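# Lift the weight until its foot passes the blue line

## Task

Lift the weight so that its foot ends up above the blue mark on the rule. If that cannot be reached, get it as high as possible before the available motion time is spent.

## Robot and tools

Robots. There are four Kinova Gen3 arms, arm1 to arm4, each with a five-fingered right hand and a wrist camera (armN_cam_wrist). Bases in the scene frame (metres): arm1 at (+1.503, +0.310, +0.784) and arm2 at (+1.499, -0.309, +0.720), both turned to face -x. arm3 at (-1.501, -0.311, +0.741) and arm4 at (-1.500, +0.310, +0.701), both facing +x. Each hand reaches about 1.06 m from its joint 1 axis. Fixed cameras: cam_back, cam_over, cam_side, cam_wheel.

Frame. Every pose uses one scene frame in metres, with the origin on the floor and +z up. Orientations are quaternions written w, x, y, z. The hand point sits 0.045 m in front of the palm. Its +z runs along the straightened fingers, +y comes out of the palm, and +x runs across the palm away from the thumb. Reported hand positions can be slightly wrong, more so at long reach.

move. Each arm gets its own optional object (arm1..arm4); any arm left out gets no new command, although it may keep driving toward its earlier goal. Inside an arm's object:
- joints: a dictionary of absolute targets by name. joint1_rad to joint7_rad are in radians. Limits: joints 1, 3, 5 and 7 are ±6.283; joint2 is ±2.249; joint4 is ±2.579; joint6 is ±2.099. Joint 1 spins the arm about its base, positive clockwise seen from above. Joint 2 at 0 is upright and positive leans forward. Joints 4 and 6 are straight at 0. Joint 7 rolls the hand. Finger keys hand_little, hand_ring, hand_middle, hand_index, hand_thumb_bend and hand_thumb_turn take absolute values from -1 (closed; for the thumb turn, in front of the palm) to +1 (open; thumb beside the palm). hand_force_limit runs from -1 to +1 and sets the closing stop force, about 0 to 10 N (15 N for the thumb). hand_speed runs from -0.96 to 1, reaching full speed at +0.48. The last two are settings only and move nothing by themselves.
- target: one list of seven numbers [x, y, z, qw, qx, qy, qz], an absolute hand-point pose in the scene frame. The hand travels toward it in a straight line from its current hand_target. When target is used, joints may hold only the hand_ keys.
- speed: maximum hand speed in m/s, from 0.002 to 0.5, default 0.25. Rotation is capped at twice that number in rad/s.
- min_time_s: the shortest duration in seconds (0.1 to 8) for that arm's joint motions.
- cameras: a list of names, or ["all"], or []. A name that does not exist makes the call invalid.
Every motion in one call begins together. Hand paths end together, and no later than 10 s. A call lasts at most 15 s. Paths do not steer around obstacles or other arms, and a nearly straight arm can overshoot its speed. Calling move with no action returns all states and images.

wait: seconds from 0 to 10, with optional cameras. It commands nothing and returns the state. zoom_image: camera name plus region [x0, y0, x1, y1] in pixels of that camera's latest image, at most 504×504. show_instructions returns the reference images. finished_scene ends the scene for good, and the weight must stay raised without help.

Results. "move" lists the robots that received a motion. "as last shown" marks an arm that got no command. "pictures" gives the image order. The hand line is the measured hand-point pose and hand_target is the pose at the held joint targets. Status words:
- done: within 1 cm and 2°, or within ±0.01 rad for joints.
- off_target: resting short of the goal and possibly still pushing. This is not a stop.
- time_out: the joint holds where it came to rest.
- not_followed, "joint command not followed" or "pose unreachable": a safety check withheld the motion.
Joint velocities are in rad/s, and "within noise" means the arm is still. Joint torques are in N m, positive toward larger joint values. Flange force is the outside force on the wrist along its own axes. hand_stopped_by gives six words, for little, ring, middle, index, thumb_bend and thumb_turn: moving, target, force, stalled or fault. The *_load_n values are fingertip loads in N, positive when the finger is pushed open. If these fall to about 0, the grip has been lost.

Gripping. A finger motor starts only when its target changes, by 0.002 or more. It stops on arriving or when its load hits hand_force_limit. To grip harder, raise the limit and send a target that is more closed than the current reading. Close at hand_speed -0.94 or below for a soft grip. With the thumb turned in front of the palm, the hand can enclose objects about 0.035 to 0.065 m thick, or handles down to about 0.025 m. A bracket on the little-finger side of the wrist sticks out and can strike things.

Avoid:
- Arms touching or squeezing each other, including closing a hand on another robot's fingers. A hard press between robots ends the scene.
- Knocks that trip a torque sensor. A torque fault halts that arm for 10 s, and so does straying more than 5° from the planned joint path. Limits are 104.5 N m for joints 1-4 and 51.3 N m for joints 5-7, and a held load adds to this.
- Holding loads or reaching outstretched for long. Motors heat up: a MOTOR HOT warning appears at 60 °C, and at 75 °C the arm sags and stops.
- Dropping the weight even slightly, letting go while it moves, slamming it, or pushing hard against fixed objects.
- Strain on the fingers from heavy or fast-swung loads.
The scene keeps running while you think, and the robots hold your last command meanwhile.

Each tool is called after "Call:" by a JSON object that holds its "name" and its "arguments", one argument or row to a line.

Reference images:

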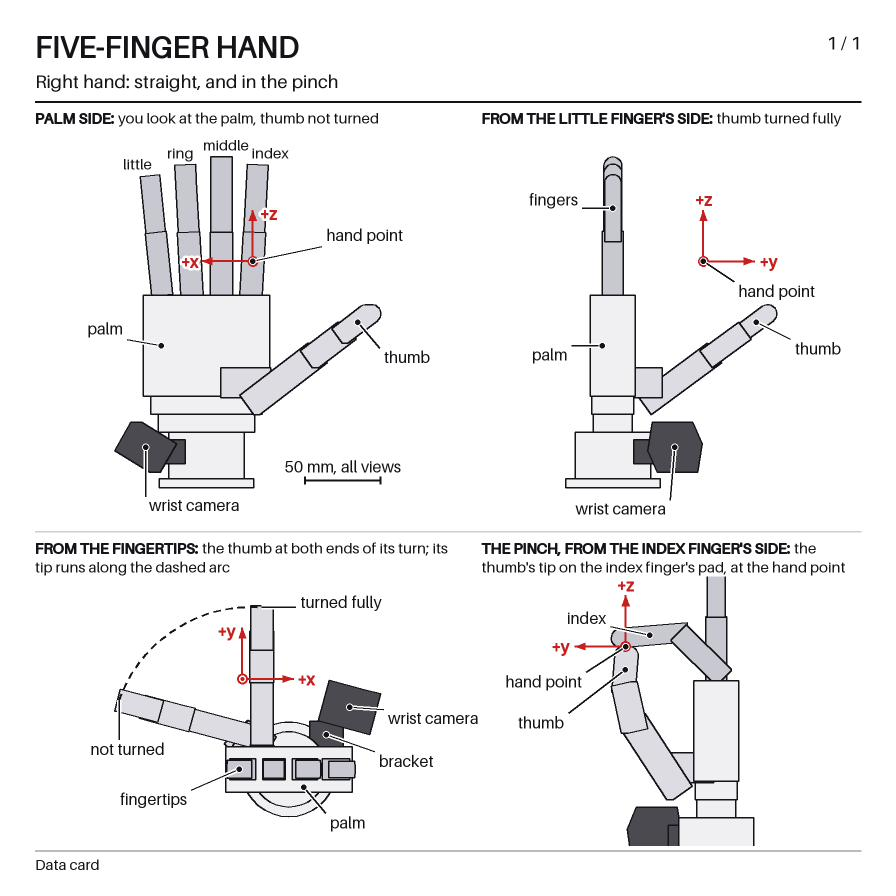

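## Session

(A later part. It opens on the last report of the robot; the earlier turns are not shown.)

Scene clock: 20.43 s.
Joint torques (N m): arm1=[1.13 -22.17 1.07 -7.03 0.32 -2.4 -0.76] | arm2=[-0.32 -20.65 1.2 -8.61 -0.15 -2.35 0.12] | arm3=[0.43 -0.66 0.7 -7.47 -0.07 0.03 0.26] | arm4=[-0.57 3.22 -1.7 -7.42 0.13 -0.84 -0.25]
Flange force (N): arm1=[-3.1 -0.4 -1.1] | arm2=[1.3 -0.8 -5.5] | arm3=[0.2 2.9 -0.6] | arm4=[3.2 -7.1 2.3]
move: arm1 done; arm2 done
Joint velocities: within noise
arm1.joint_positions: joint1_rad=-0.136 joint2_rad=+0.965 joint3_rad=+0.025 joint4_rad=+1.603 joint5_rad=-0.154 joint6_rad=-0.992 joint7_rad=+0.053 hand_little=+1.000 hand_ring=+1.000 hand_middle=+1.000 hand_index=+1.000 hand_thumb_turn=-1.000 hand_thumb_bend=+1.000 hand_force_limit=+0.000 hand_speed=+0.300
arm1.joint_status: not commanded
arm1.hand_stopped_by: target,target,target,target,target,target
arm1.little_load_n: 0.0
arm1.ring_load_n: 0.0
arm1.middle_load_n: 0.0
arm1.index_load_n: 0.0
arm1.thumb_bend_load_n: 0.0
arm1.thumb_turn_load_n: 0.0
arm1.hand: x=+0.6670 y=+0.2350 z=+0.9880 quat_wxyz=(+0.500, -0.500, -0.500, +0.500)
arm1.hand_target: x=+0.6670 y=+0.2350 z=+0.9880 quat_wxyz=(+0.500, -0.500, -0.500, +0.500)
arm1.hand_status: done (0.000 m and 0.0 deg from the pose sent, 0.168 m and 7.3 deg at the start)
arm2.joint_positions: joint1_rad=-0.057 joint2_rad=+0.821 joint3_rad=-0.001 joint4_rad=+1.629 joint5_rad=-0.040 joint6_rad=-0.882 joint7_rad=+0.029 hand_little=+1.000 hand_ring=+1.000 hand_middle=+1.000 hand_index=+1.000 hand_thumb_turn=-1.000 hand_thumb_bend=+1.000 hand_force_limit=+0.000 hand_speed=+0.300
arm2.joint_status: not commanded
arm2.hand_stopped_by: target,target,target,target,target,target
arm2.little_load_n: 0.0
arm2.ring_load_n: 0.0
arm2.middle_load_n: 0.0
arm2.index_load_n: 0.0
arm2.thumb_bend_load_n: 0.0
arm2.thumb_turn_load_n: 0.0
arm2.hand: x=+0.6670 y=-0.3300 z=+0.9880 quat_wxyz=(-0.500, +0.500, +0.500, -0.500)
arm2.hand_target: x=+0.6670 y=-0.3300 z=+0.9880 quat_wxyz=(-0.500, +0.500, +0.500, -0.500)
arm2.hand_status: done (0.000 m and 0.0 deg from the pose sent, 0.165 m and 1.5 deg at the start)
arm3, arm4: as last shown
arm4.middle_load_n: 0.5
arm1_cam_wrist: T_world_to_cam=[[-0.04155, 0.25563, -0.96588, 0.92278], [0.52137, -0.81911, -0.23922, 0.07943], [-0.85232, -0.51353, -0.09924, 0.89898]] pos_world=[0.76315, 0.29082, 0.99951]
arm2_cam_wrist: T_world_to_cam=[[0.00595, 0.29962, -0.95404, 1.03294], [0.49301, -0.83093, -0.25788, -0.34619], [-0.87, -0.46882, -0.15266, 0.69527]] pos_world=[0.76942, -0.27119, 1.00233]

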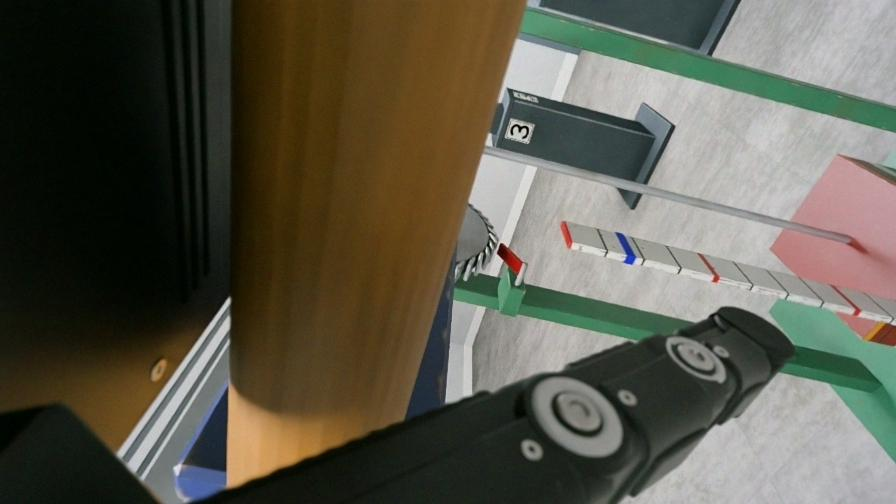

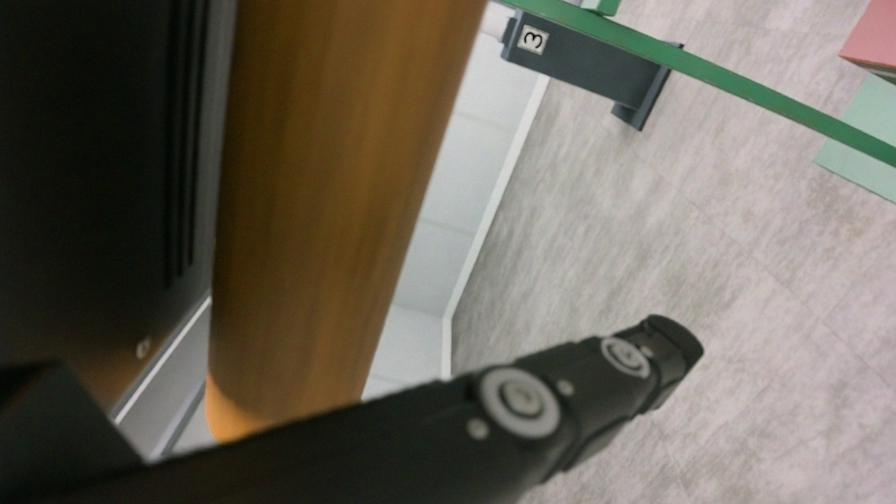

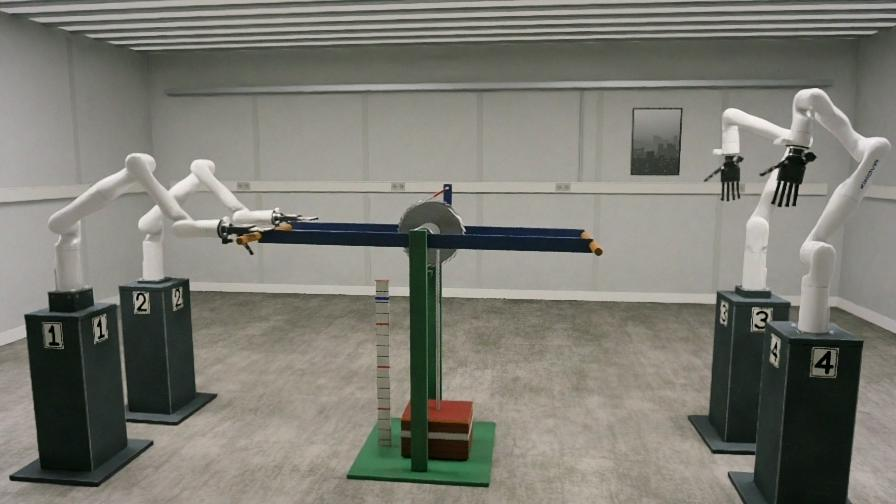

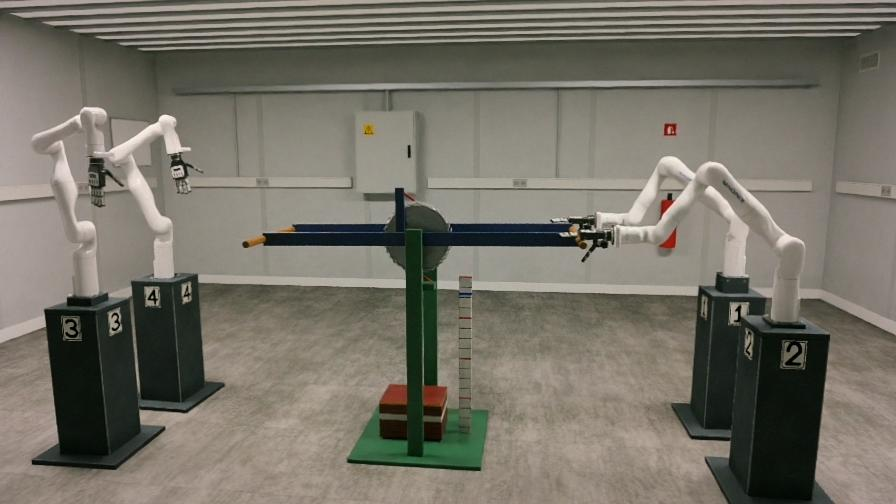

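Call:
{"name": "move", "arguments": {
  "arm1": {"joints": {"hand_little": -0.7, "hand_ring": -0.7, "hand_middle": -0.7, "hand_index": -0.7, "hand_speed": -0.5, "hand_force_limit": -0.2}},
  "arm2": {"joints": {"hand_little": -0.7, "hand_ring": -0.7, "hand_middle": -0.7, "hand_index": -0.7, "hand_speed": -0.5, "hand_force_limit": -0.2}},
  "cameras": ["arm1_cam_wrist", "arm2_cam_wrist", "cam_wheel"]
}}

Scene clock: 22.57 s.
Joint torques (N m): arm1=[1.13 -22.1 1.08 -6.97 0.32 -2.39 -0.78] | arm2=[-0.31 -19.88 1.19 -8.03 -0.14 -2.11 0.06] | arm3=[0.44 -0.67 0.7 -7.48 -0.06 0.01 0.28] | arm4=[-0.71 3.23 -1.72 -7.45 0.14 -0.87 -0.27]
Flange force (N): arm1=[-3.1 -0.5 -1.0] | arm2=[1.2 -1.9 -5.1] | arm3=[0.2 3.0 -0.6] | arm4=[3.2 -7.2 2.3]
move: arm1 done; arm2 done
Joint velocities: within noise
arm1.joint_positions: joint1_rad=-0.136 joint2_rad=+0.965 joint3_rad=+0.025 joint4_rad=+1.603 joint5_rad=-0.154 joint6_rad=-0.992 joint7_rad=+0.053 hand_little=-0.700 hand_ring=-0.700 hand_middle=-0.700 hand_index=-0.700 hand_thumb_turn=-1.000 hand_thumb_bend=+1.000 hand_force_limit=-0.200 hand_speed=-0.500
arm1.joint_status: all done
arm1.hand_stopped_by: target,target,target,target,target,target
arm1.little_load_n: 0.0
arm1.ring_load_n: 0.0
arm1.middle_load_n: 0.0
arm1.index_load_n: 0.0
arm1.thumb_bend_load_n: 0.0
arm1.thumb_turn_load_n: 0.0
arm1.hand: x=+0.6670 y=+0.2350 z=+0.9880 quat_wxyz=(+0.500, -0.500, -0.500, +0.500)
arm1.hand_target: x=+0.6670 y=+0.2350 z=+0.9880 quat_wxyz=(+0.500, -0.500, -0.500, +0.500)
arm1.hand_status: not commanded
arm2.joint_positions: joint1_rad=-0.057 joint2_rad=+0.821 joint3_rad=-0.001 joint4_rad=+1.629 joint5_rad=-0.040 joint6_rad=-0.882 joint7_rad=+0.029 hand_little=-0.695 hand_ring=-0.694 hand_middle=-0.694 hand_index=-0.694 hand_thumb_turn=-1.000 hand_thumb_bend=+1.000 hand_force_limit=-0.200 hand_speed=-0.500
arm2.joint_status: all done
arm2.hand_stopped_by: force,force,force,force,target,target
arm2.little_load_n: 0.0
arm2.ring_load_n: 0.0
arm2.middle_load_n: 0.0
arm2.index_load_n: 0.0
arm2.thumb_bend_load_n: 0.0
arm2.thumb_turn_load_n: 0.0
arm2.hand: x=+0.6670 y=-0.3300 z=+0.9881 quat_wxyz=(-0.500, +0.500, +0.500, -0.500)
arm2.hand_target: x=+0.6670 y=-0.3300 z=+0.9880 quat_wxyz=(-0.500, +0.500, +0.500, -0.500)
arm2.hand_status: not commanded
arm3, arm4: as last shown
arm4.middle_load_n: 0.0
arm1_cam_wrist: T_world_to_cam=[[-0.04155, 0.25563, -0.96588, 0.92278], [0.52137, -0.81911, -0.23922, 0.07943], [-0.85232, -0.51353, -0.09924, 0.89898]] pos_world=[0.76315, 0.29082, 0.99951]
arm2_cam_wrist: T_world_to_cam=[[0.0059, 0.29969, -0.95402, 1.03304], [0.49301, -0.8309, -0.25797, -0.34598], [-0.87, -0.46882, -0.15266, 0.69534]] pos_world=[0.76942, -0.27109, 1.00243]

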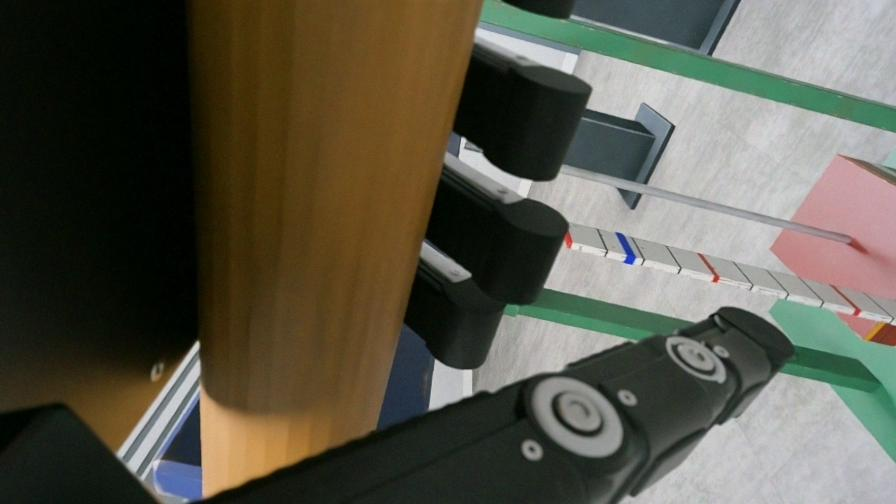

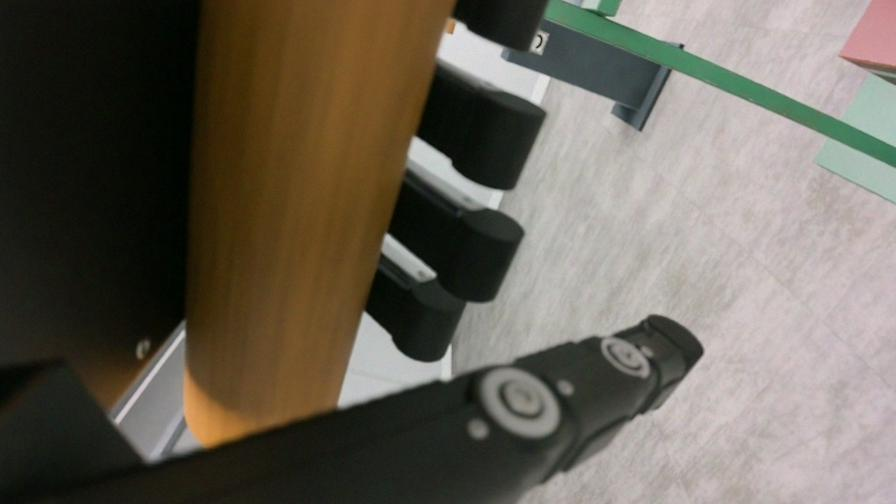

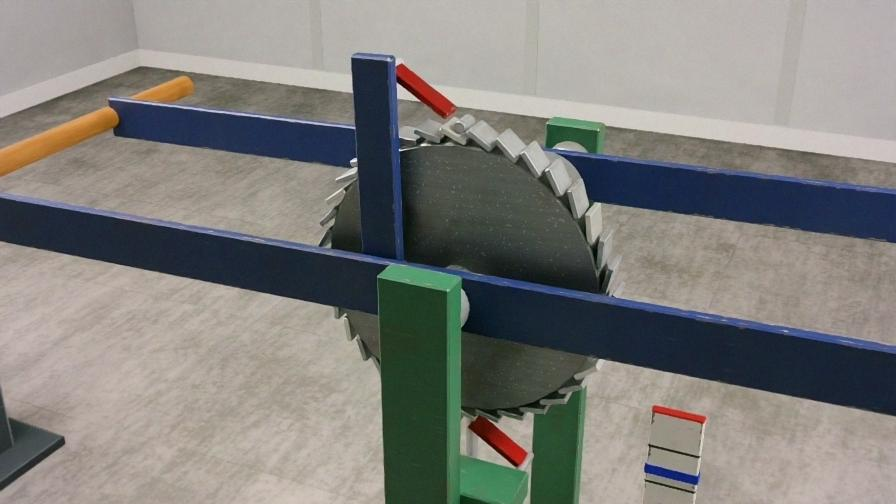

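Call:
{"name": "move", "arguments": {
  "arm1": {"target": [0.6349, 0.235, 1.1909, 0.5213, -0.4777, -0.4777, 0.5213], "speed": 0.25},
  "arm2": {"target": [0.6338, -0.33, 1.1933, 0.5377, -0.4592, -0.4592, 0.5377], "speed": 0.25},
  "cameras": ["arm1_cam_wrist", "arm2_cam_wrist", "cam_wheel", "cam_back", "cam_side"]
}}

Scene clock: 24.57 s.
Joint torques (N m): arm1=[-0.14 -48.4 1.34 -6.76 0.41 -6.49 -0.66] | arm2=[-0.73 -53.47 1.02 -14.3 0.18 -9.08 -0.06] | arm3=[0.46 -0.63 0.64 -7.45 -0.07 0.05 0.31] | arm4=[-0.63 3.27 -1.68 -7.44 0.11 -0.86 -0.23]
Flange force (N): arm1=[-5.7 26.8 72.3] | arm2=[3.1 34.2 59.7] | arm3=[0.2 2.9 -0.6] | arm4=[3.3 -7.0 2.4]
move: arm1 done; arm2 done
Joint velocities: within noise
arm1.joint_positions: joint1_rad=-0.144 joint2_rad=+0.724 joint3_rad=+0.057 joint4_rad=+1.403 joint5_rad=-0.187 joint6_rad=-0.639 joint7_rad=+0.111 hand_little=-0.699 hand_ring=-0.698 hand_middle=-0.698 hand_index=-0.698 hand_thumb_turn=-1.000 hand_thumb_bend=+1.000 hand_force_limit=-0.200 hand_speed=-0.500
arm1.joint_status: not commanded
arm1.hand_stopped_by: target,target,target,target,target,target
arm1.little_load_n: 15.0
arm1.ring_load_n: 22.0
arm1.middle_load_n: 17.0
arm1.index_load_n: 18.5
arm1.thumb_bend_load_n: 0.0
arm1.thumb_turn_load_n: 0.0
arm1.hand: x=+0.6349 y=+0.2350 z=+1.1909 quat_wxyz=(+0.521, -0.478, -0.478, +0.521)
arm1.hand_target: x=+0.6349 y=+0.2350 z=+1.1909 quat_wxyz=(+0.521, -0.478, -0.478, +0.521)
arm1.hand_status: done (0.000 m and 0.0 deg from the pose sent, 0.205 m and 5.0 deg at the start)
arm2.joint_positions: joint1_rad=-0.064 joint2_rad=+0.646 joint3_rad=+0.013 joint4_rad=+1.379 joint5_rad=-0.048 joint6_rad=-0.613 joint7_rad=+0.038 hand_little=-0.694 hand_ring=-0.692 hand_middle=-0.692 hand_index=-0.692 hand_thumb_turn=-1.000 hand_thumb_bend=+1.000 hand_force_limit=-0.200 hand_speed=-0.500
arm2.joint_status: not commanded
arm2.hand_stopped_by: force,force,force,force,target,target
arm2.little_load_n: 13.0
arm2.ring_load_n: 15.0
arm2.middle_load_n: 15.0
arm2.index_load_n: 13.5
arm2.thumb_bend_load_n: 0.0
arm2.thumb_turn_load_n: 0.0
arm2.hand: x=+0.6335 y=-0.3300 z=+1.1921 quat_wxyz=(-0.537, +0.460, +0.460, -0.537)
arm2.hand_target: x=+0.6338 y=-0.3300 z=+1.1933 quat_wxyz=(-0.538, +0.459, +0.459, -0.538)
arm2.hand_status: done (0.001 m and 0.1 deg from the pose sent, 0.208 m and 9.0 deg at the start)
arm3, arm4: as last shown
pictures: arm1_cam_wrist, arm2_cam_wrist, cam_back, cam_side, cam_wheel
arm1_cam_wrist: T_world_to_cam=[[-0.12549, 0.25572, -0.95857, 1.16196], [0.49845, -0.81916, -0.28378, 0.21244], [-0.85779, -0.51341, -0.02467, 0.80645]] pos_world=[0.73168, 0.29092, 1.19401]
arm2_cam_wrist: T_world_to_cam=[[-0.14217, 0.29967, -0.94339, 1.30905], [0.44704, -0.8309, -0.33131, -0.16037], [-0.88314, -0.46883, -0.01583, 0.54253]] pos_world=[0.73694, -0.27119, 1.1904]

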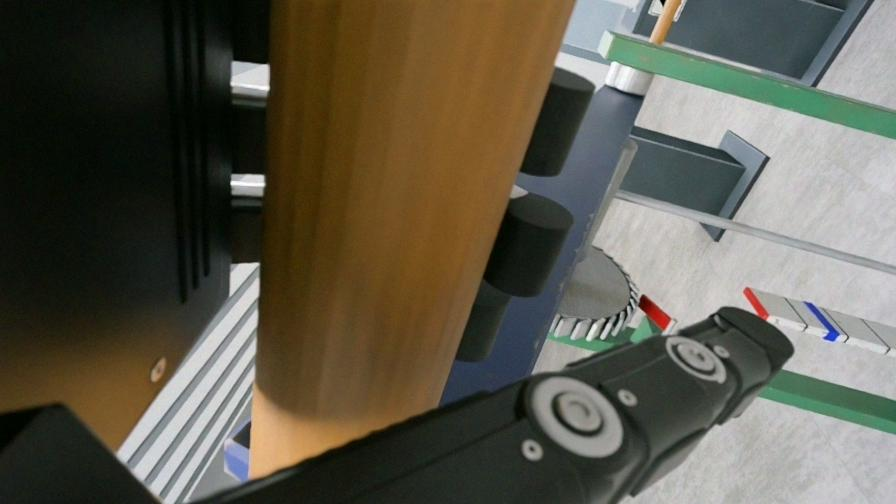

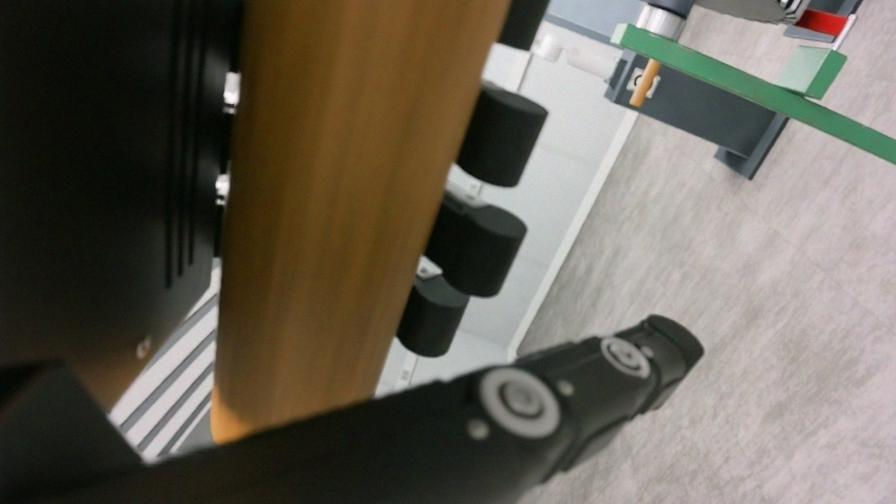

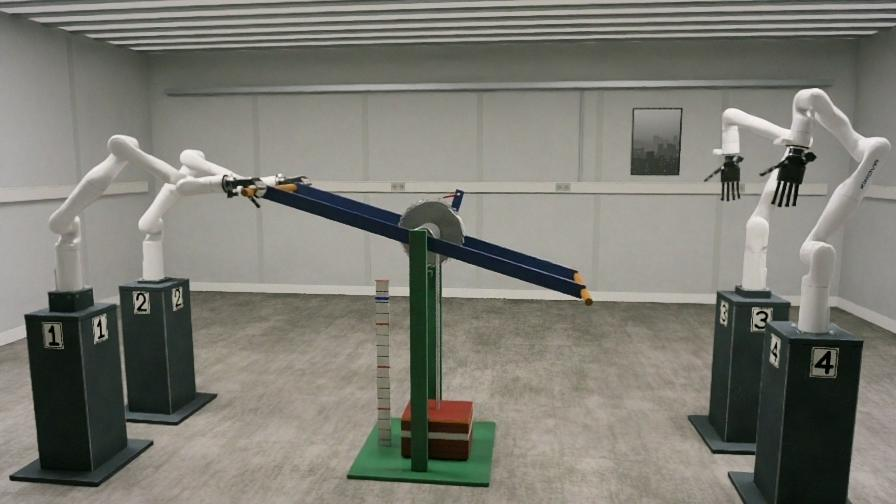

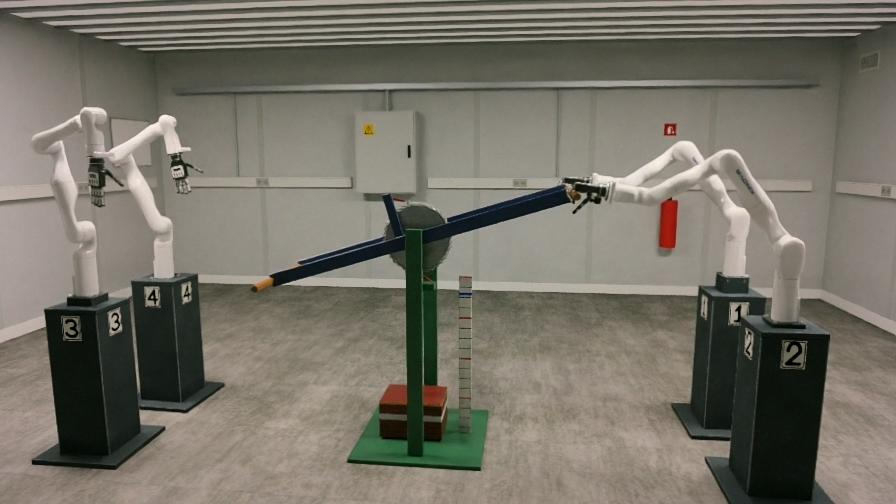

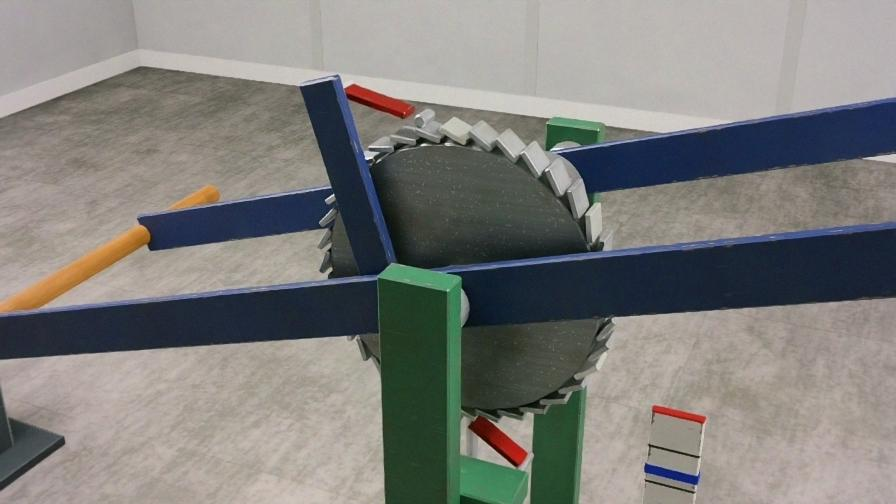

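Call:
{"name": "move", "arguments": {
  "arm1": {"target": [0.5384, 0.235, 1.3766, 0.5417, -0.4545, -0.4545, 0.5417], "speed": 0.25},
  "arm2": {"target": [0.5370, -0.33, 1.3850, 0.5785, -0.4066, -0.4066, 0.5785], "speed": 0.25},
  "cameras": ["arm1_cam_wrist", "arm2_cam_wrist", "cam_wheel", "cam_back", "cam_side"]
}}

Scene clock: 36.57 s.
Joint torques (N m): arm1=[16.91 -10.45 10.06 -43.33 -0.49 -14.81 -0.66] | arm2=[3.39 -5.5 4.45 -41.08 -1.42 -9.88 0.38] | arm3=[0.43 -0.68 0.65 -7.49 -0.08 0.03 0.3] | arm4=[-0.66 3.22 -1.71 -7.45 0.15 -0.88 -0.26]
Flange force (N): arm1=[-11.9 16.6 -187.6] | arm2=[2.2 1.4 -201.9] | arm3=[0.2 2.8 -0.6] | arm4=[3.2 -7.1 2.3]
Flange force when the fault began (N): arm1=[-21.8 29.1 -213.5] | arm2=[2.8 12.0 -242.0]
move: arm1 torque_fault; arm2 torque_fault
TORQUE FAULT: arm1's joint4_rad strayed more than 5 degrees from its planned motion. arm1 stopped for 10 seconds, dropped its targets (a gripper whose motion had ended keeps its target) and accepts commands again: back off and push less far.
TORQUE FAULT: arm2's joint4_rad strayed more than 5 degrees from its planned motion. arm2 stopped for 10 seconds, dropped its targets (a gripper whose motion had ended keeps its target) and accepts commands again: back off and push less far. The stops added 9.7 s to the call and to motion_time.
TORQUE WARNING: arm1's joint4_rad reached its warning level (56.7 N m).
TORQUE WARNING: arm2's joint2_rad reached its warning level (56.7 N m).
Joint velocities: within noise
arm1.joint_positions: joint1_rad=-0.142 joint2_rad=+0.773 joint3_rad=+0.106 joint4_rad=+1.025 joint5_rad=-0.258 joint6_rad=-0.296 joint7_rad=+0.171 hand_little=-0.700 hand_ring=-0.700 hand_middle=-0.700 hand_index=-0.700 hand_thumb_turn=-0.999 hand_thumb_bend=+1.002 hand_force_limit=-0.200 hand_speed=-0.500
arm1.joint_status: not commanded
arm1.hand_stopped_by: target,target,target,target,target,target
arm1.little_load_n: 0.0
arm1.ring_load_n: 0.0
arm1.middle_load_n: 0.0
arm1.index_load_n: 0.0
arm1.thumb_bend_load_n: 6.5
arm1.thumb_turn_load_n: 8.5
arm1.hand: x=+0.5816 y=+0.2372 z=+1.2694 quat_wxyz=(+0.519, -0.479, -0.483, +0.518)
arm1.hand_target: x=+0.5808 y=+0.2390 z=+1.2713 quat_wxyz=(+0.521, -0.478, -0.481, +0.519)
arm1.hand_status: torque_fault (0.116 m and 5.7 deg from the pose sent, 0.209 m and 5.0 deg at the start; pose on its path clipped on 4 of 26 steps)
arm2.joint_positions: joint1_rad=-0.067 joint2_rad=+0.737 joint3_rad=+0.032 joint4_rad=+0.989 joint5_rad=-0.061 joint6_rad=-0.375 joint7_rad=+0.043 hand_little=-0.695 hand_ring=-0.694 hand_middle=-0.694 hand_index=-0.694 hand_thumb_turn=-1.000 hand_thumb_bend=+1.002 hand_force_limit=-0.200 hand_speed=-0.500
arm2.joint_status: not commanded
arm2.hand_stopped_by: force,force,force,force,target,target
arm2.little_load_n: 0.5
arm2.ring_load_n: 0.0
arm2.middle_load_n: 0.0
arm2.index_load_n: 0.0
arm2.thumb_bend_load_n: 4.0
arm2.thumb_turn_load_n: 4.5
arm2.hand: x=+0.5762 y=-0.3293 z=+1.2781 quat_wxyz=(-0.552, +0.443, +0.443, -0.551)
arm2.hand_target: x=+0.5755 y=-0.3292 z=+1.2788 quat_wxyz=(-0.553, +0.442, +0.442, -0.551)
arm2.hand_status: torque_fault (0.114 m and 7.3 deg from the pose sent, 0.216 m and 10.9 deg at the start; pose on its path clipped on 3 of 26 steps)
arm3, arm4: as last shown
arm4.little_load_n: -0.5
pictures: arm1_cam_wrist, arm2_cam_wrist, cam_back, cam_side, cam_wheel
arm1_cam_wrist: T_world_to_cam=[[-0.11506, 0.25956, -0.95885, 1.22347], [0.50402, -0.81652, -0.28152, 0.25628], [-0.85599, -0.51567, -0.03688, 0.77866]] pos_world=[0.67812, 0.29323, 1.27398]
arm2_cam_wrist: T_world_to_cam=[[-0.2004, 0.30073, -0.93241, 1.40168], [0.42431, -0.83119, -0.35928, -0.05689], [-0.88306, -0.46764, 0.03897, 0.42389]] pos_world=[0.67937, -0.27059, 1.26999]

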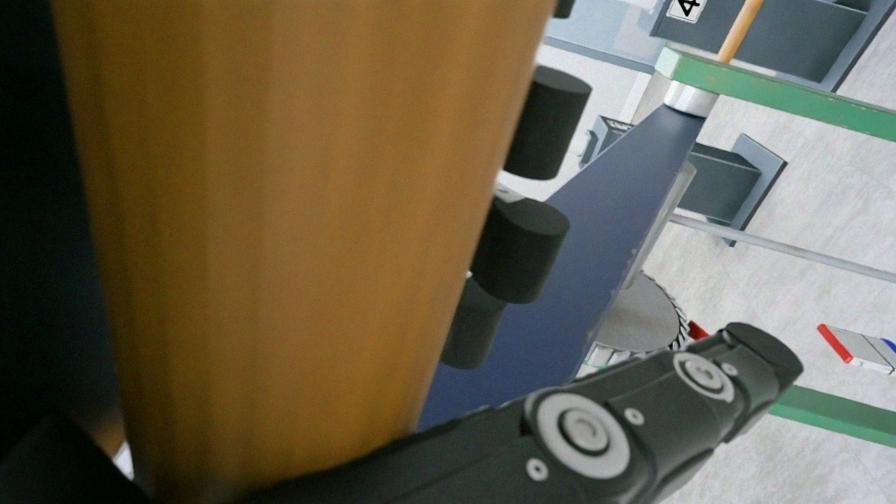

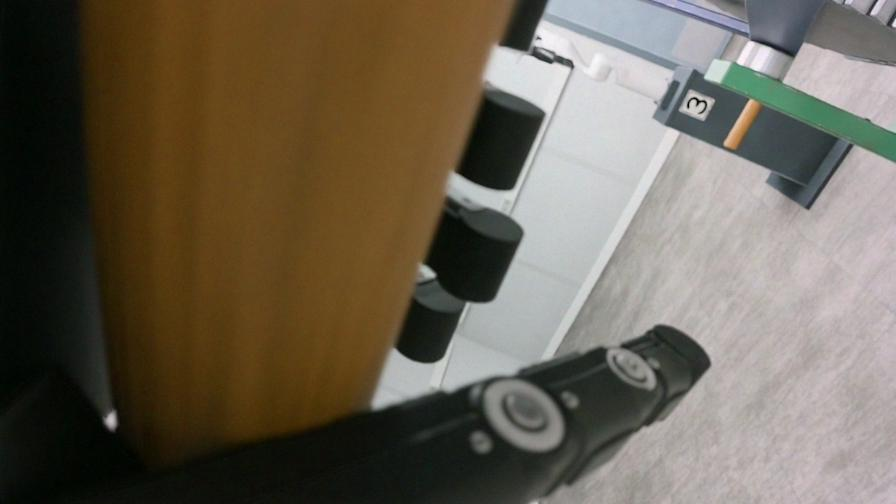

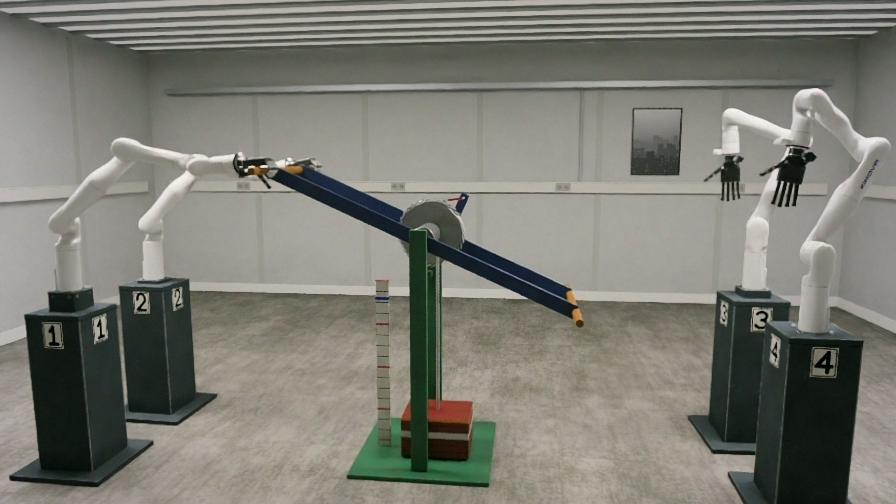

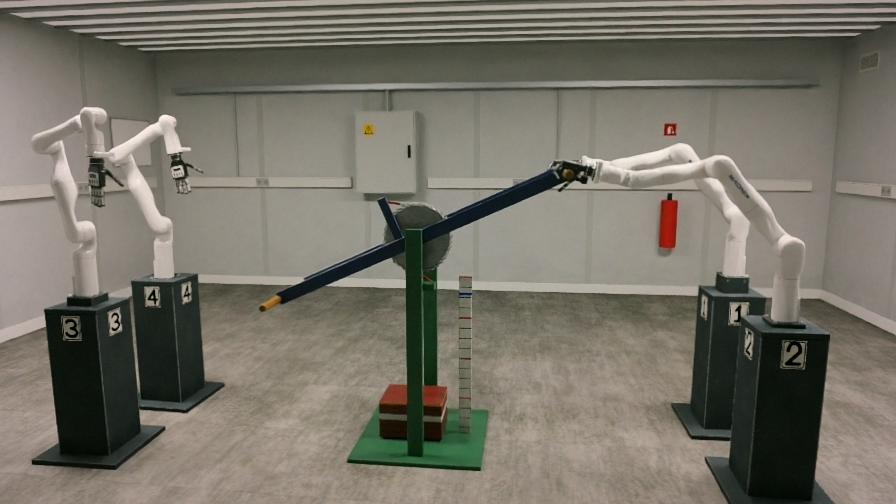

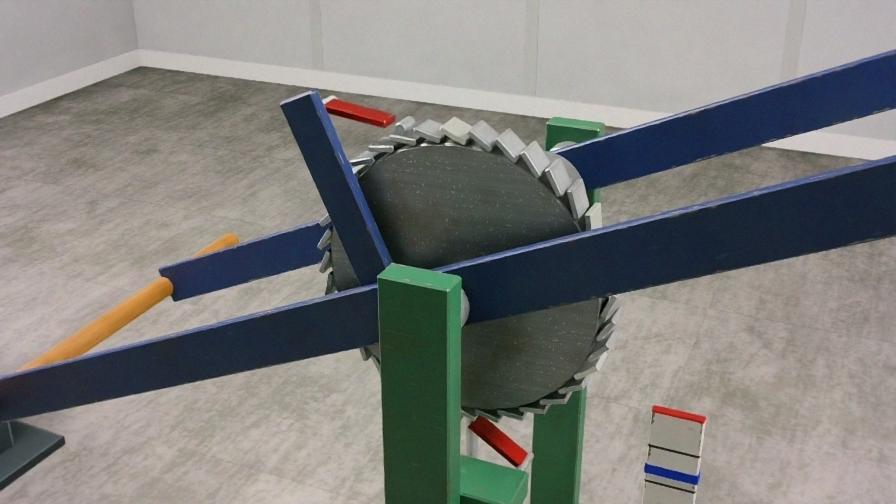

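Call:
{"name": "zoom_image", "arguments": {
  "camera": "cam_wheel",
  "region": [300, 70, 520, 200]
}}

Call:
{"name": "zoom_image", "arguments": {
  "camera": "cam_side",
  "region": [240, 270, 340, 330]
}}

Call:
{"name": "zoom_image", "arguments": {
  "camera": "cam_back",
  "region": [540, 270, 640, 340]
}}

Call:
{"name": "zoom_image", "arguments": {
  "camera": "cam_side",
  "region": [540, 130, 640, 200]
}}

Call:
{"name": "zoom_image", "arguments": {
  "camera": "cam_back",
  "region": [220, 130, 340, 210]
}}

Scaled by 2.291 from the camera's image (finer frame: 1280x720).

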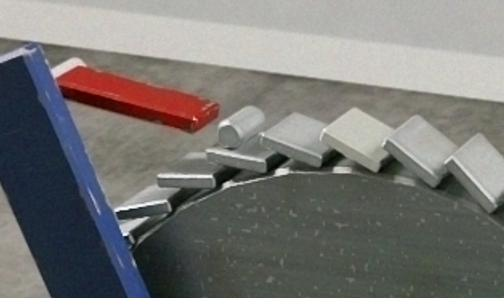

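Scaled by 5.040 from the camera's image (finer frame: 1280x720).

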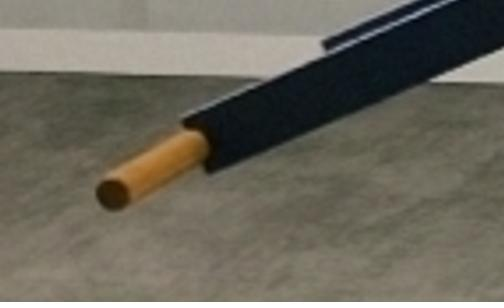

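Scaled by 5.040 from the camera's image (finer frame: 1280x720).

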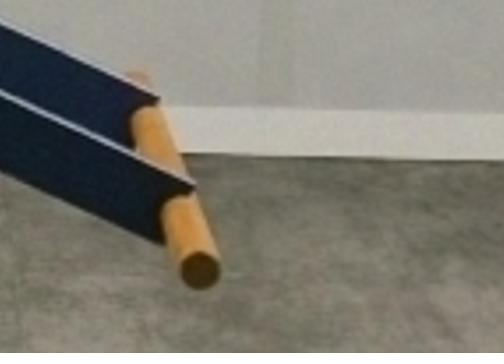

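Scaled by 5.040 from the camera's image (finer frame: 1280x720).

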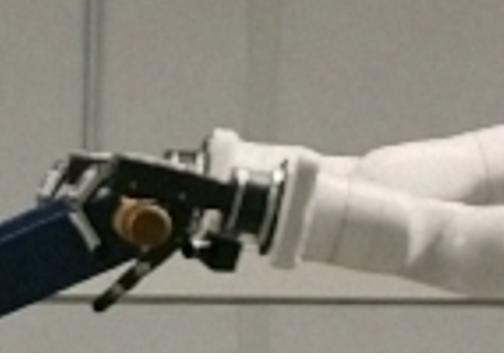

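Scaled by 4.200 from the camera's image (finer frame: 1280x720).

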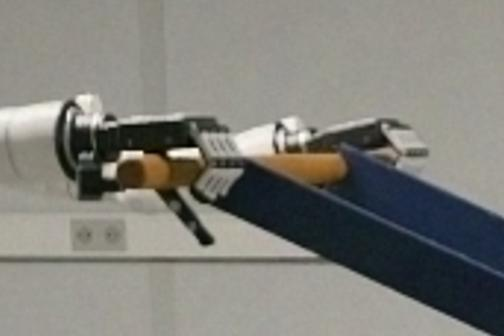

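Call:
{"name": "move", "arguments": {
  "arm1": {"target": [0.6195, 0.235, 1.2130, 0.5, -0.5, -0.5, 0.5], "speed": 0.2},
  "arm2": {"target": [0.6195, -0.33, 1.2130, 0.5, -0.5, -0.5, 0.5], "speed": 0.2},
  "cameras": ["cam_wheel", "cam_side", "cam_back"]
}}

Scene clock: 40.90 s.
Joint torques (N m): arm1=[1.2 -21.93 1.21 -10.02 0.32 -2.36 -0.76] | arm2=[-0.39 -15.53 1.1 -7.41 -0.36 -0.52 -0.08] | arm3=[0.44 -0.64 0.72 -7.48 -0.04 0.03 0.31] | arm4=[-0.66 3.23 -1.66 -7.42 0.14 -0.84 -0.25]
Flange force (N): arm1=[-4.1 -0.5 -1.1] | arm2=[5.2 -4.0 -6.0] | arm3=[0.3 3.2 -0.6] | arm4=[3.2 -6.9 2.3]
move: arm1 done; arm2 done
Joint velocities: within noise
arm1.joint_positions: joint1_rad=-0.152 joint2_rad=+0.712 joint3_rad=+0.087 joint4_rad=+1.249 joint5_rad=-0.247 joint6_rad=-0.386 joint7_rad=+0.161 hand_little=-0.700 hand_ring=-0.700 hand_middle=-0.700 hand_index=-0.700 hand_thumb_turn=-1.000 hand_thumb_bend=+1.000 hand_force_limit=-0.200 hand_speed=-0.500
arm1.joint_status: not commanded
arm1.hand_stopped_by: target,target,target,target,target,target
arm1.little_load_n: 0.0
arm1.ring_load_n: 0.5
arm1.middle_load_n: 0.0
arm1.index_load_n: 0.0
arm1.thumb_bend_load_n: 0.0
arm1.thumb_turn_load_n: 0.0
arm1.hand: x=+0.6195 y=+0.2350 z=+1.2130 quat_wxyz=(+0.500, -0.500, -0.500, +0.500)
arm1.hand_target: x=+0.6195 y=+0.2350 z=+1.2130 quat_wxyz=(+0.500, -0.500, -0.500, +0.500)
arm1.hand_status: done (0.000 m and 0.0 deg from the pose sent, 0.068 m and 4.3 deg at the start)
arm2.joint_positions: joint1_rad=-0.077 joint2_rad=+0.633 joint3_rad=+0.042 joint4_rad=+1.163 joint5_rad=-0.077 joint6_rad=-0.227 joint7_rad=+0.053 hand_little=-0.696 hand_ring=-0.694 hand_middle=-0.694 hand_index=-0.694 hand_thumb_turn=-1.000 hand_thumb_bend=+1.000 hand_force_limit=-0.200 hand_speed=-0.500
arm2.joint_status: not commanded
arm2.hand_stopped_by: target,target,target,target,target,target
arm2.little_load_n: -0.5
arm2.ring_load_n: 0.0
arm2.middle_load_n: 0.0
arm2.index_load_n: 0.0
arm2.thumb_bend_load_n: -0.5
arm2.thumb_turn_load_n: 0.0
arm2.hand: x=+0.6195 y=-0.3300 z=+1.2131 quat_wxyz=(-0.500, +0.500, +0.500, -0.500)
arm2.hand_target: x=+0.6195 y=-0.3300 z=+1.2130 quat_wxyz=(-0.500, +0.500, +0.500, -0.500)
arm2.hand_status: done (0.000 m and 0.0 deg from the pose sent, 0.078 m and 12.5 deg at the start)
arm3, arm4: as last shown
arm3.middle_load_n: -0.5
arm4.little_load_n: 0.0
pictures: cam_back, cam_side, cam_wheel

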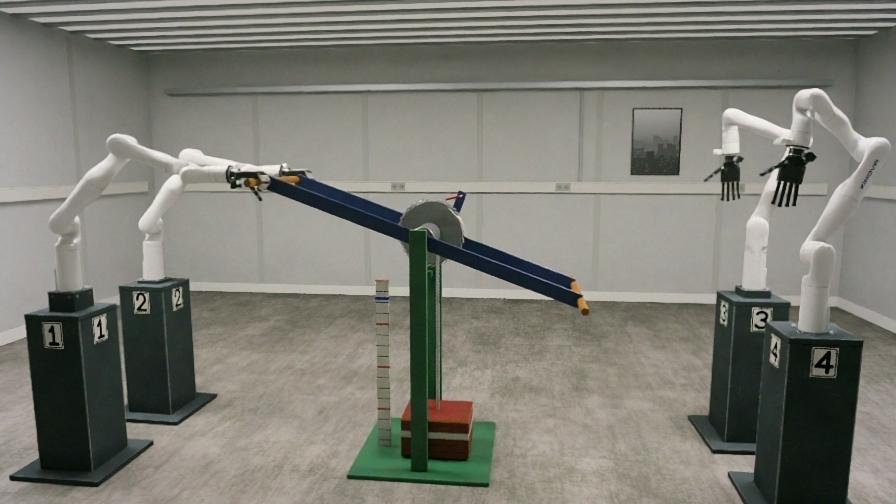

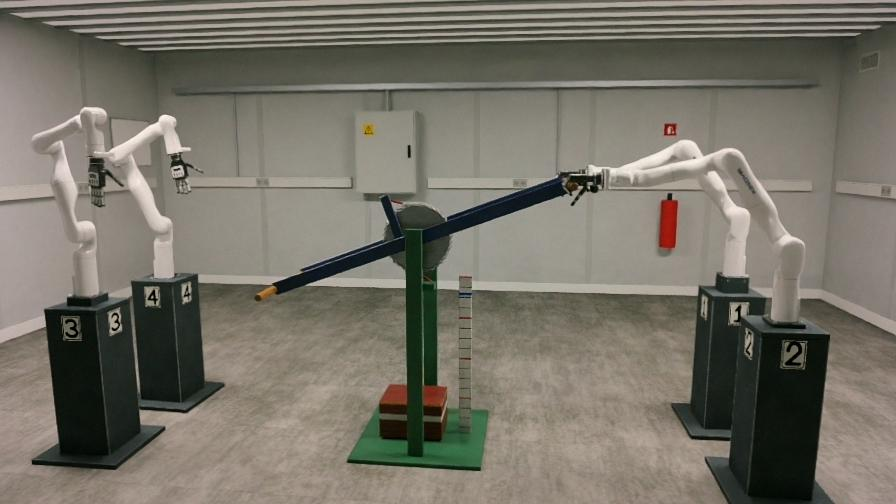

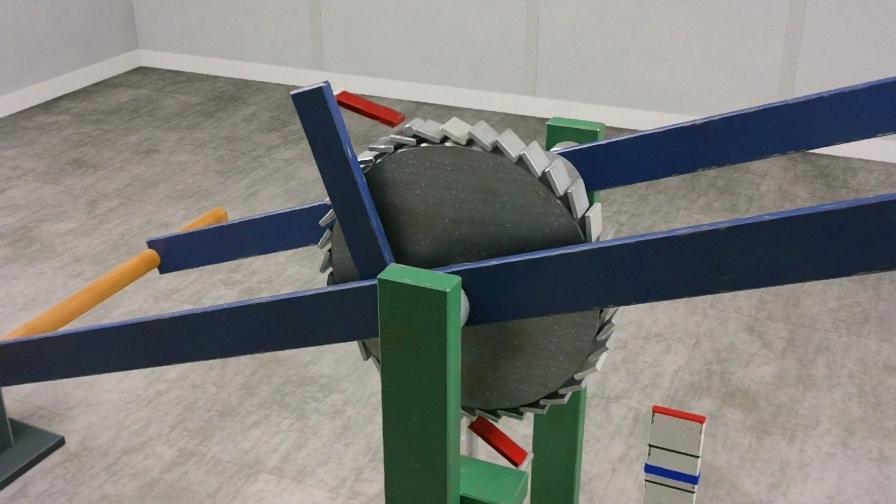

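Call:
{"name": "zoom_image", "arguments": {
  "camera": "cam_wheel",
  "region": [300, 70, 520, 200]
}}

Call:
{"name": "zoom_image", "arguments": {
  "camera": "cam_back",
  "region": [220, 140, 340, 220]
}}

Call:
{"name": "zoom_image", "arguments": {
  "camera": "cam_side",
  "region": [540, 140, 640, 210]
}}

Scaled by 2.291 from the camera's image (finer frame: 1280x720).

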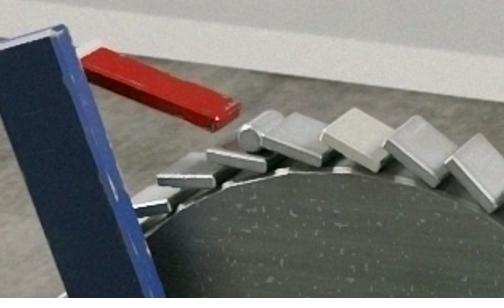

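Scaled by 4.200 from the camera's image (finer frame: 1280x720).

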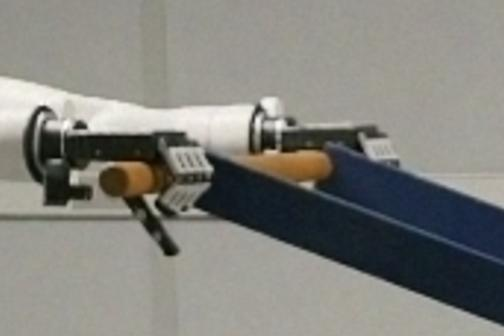

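Scaled by 5.040 from the camera's image (finer frame: 1280x720).

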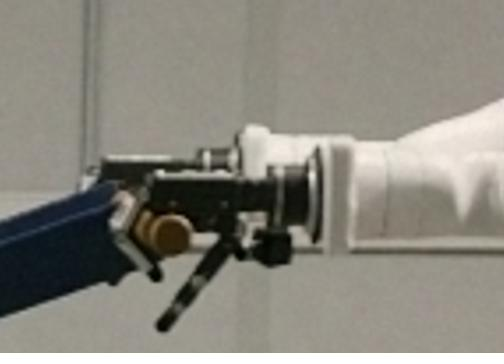

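Call:
{"name": "move", "arguments": {
  "arm1": {"target": [0.6615, 0.235, 0.973, 0.5, -0.5, -0.5, 0.5], "speed": 0.3},
  "arm2": {"target": [0.6615, -0.33, 0.973, 0.5, -0.5, -0.5, 0.5], "speed": 0.3},
  "cameras": ["cam_wheel", "cam_side", "cam_back"]
}}

Scene clock: 42.77 s.
Joint torques (N m): arm1=[0.9 3.66 -1.01 6.55 -0.4 6.53 -1.4] | arm2=[-0.05 10.18 0.73 8.97 -0.48 8.39 0.01] | arm3=[0.42 -0.64 0.65 -7.49 -0.09 0.05 0.28] | arm4=[-0.62 3.26 -1.72 -7.43 0.13 -0.85 -0.24]
Flange force (N): arm1=[-2.9 -33.9 -4.7] | arm2=[0.8 -40.5 -9.6] | arm3=[0.2 2.8 -0.5] | arm4=[3.3 -7.2 2.4]
move: arm1 done; arm2 done
Joint velocities: within noise
arm1.joint_positions: joint1_rad=-0.128 joint2_rad=+1.002 joint3_rad=+0.013 joint4_rad=+1.578 joint5_rad=-0.151 joint6_rad=-1.005 joint7_rad=+0.060 hand_little=-0.700 hand_ring=-0.700 hand_middle=-0.700 hand_index=-0.700 hand_thumb_turn=-1.000 hand_thumb_bend=+1.000 hand_force_limit=-0.200 hand_speed=-0.500
arm1.joint_status: not commanded
arm1.hand_stopped_by: target,target,target,target,target,target
arm1.little_load_n: 0.0
arm1.ring_load_n: 0.0
arm1.middle_load_n: 0.0
arm1.index_load_n: 0.0
arm1.thumb_bend_load_n: 0.0
arm1.thumb_turn_load_n: 0.0
arm1.hand: x=+0.6615 y=+0.2350 z=+0.9730 quat_wxyz=(+0.500, -0.500, -0.500, +0.500)
arm1.hand_target: x=+0.6615 y=+0.2350 z=+0.9730 quat_wxyz=(+0.500, -0.500, -0.500, +0.500)
arm1.hand_status: done (0.000 m and 0.0 deg from the pose sent, 0.244 m and 0.0 deg at the start)
arm2.joint_positions: joint1_rad=-0.055 joint2_rad=+0.857 joint3_rad=-0.004 joint4_rad=+1.612 joint5_rad=-0.039 joint6_rad=-0.901 joint7_rad=+0.029 hand_little=-0.696 hand_ring=-0.694 hand_middle=-0.694 hand_index=-0.694 hand_thumb_turn=-1.000 hand_thumb_bend=+1.000 hand_force_limit=-0.200 hand_speed=-0.500
arm2.joint_status: not commanded
arm2.hand_stopped_by: target,target,target,target,target,target
arm2.little_load_n: 0.0
arm2.ring_load_n: 0.0
arm2.middle_load_n: 0.0
arm2.index_load_n: 0.0
arm2.thumb_bend_load_n: 0.0
arm2.thumb_turn_load_n: 0.0
arm2.hand: x=+0.6615 y=-0.3300 z=+0.9731 quat_wxyz=(-0.500, +0.500, +0.500, -0.500)
arm2.hand_target: x=+0.6615 y=-0.3300 z=+0.9730 quat_wxyz=(-0.500, +0.500, +0.500, -0.500)
arm2.hand_status: done (0.000 m and 0.0 deg from the pose sent, 0.244 m and 0.0 deg at the start)
arm3, arm4: as last shown
arm3.middle_load_n: 0.0
pictures: cam_back, cam_side, cam_wheel

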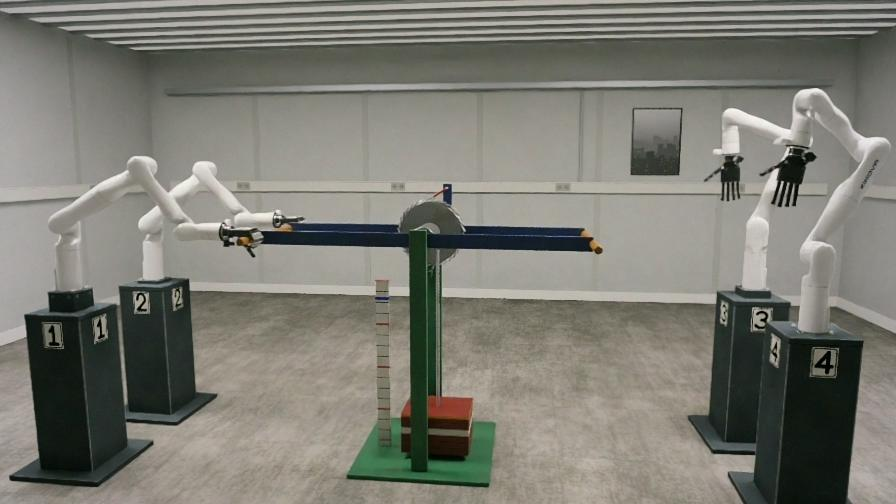

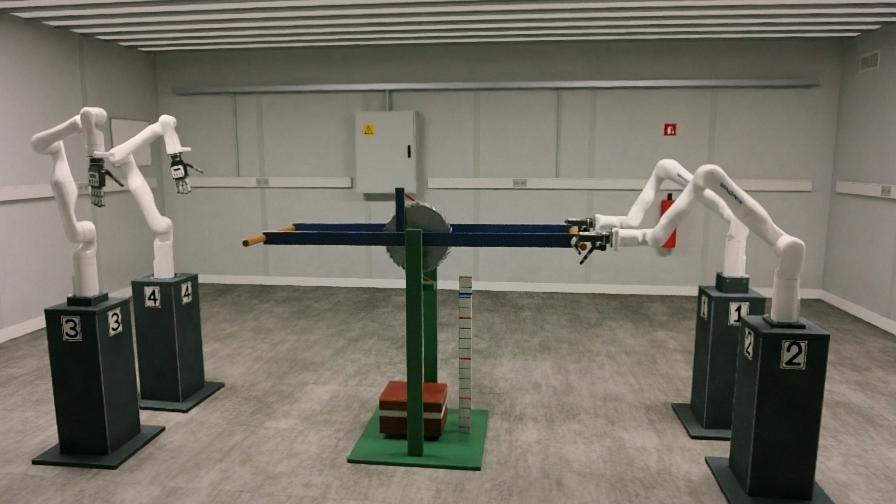

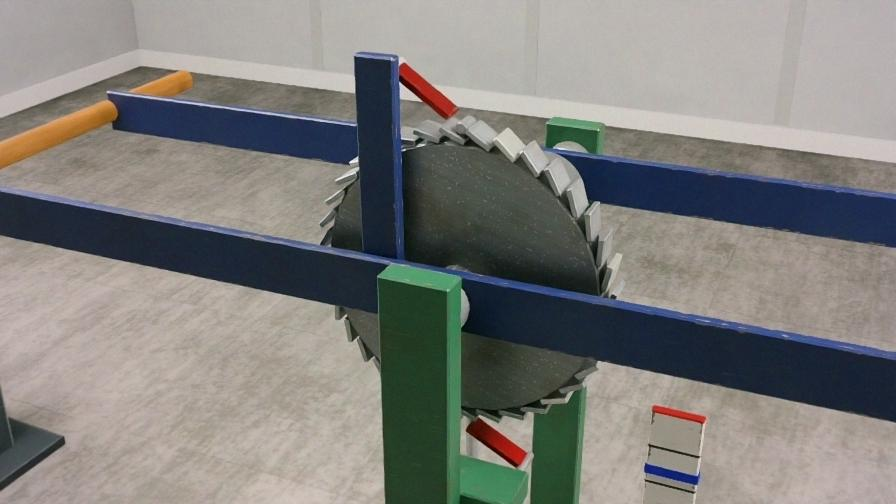

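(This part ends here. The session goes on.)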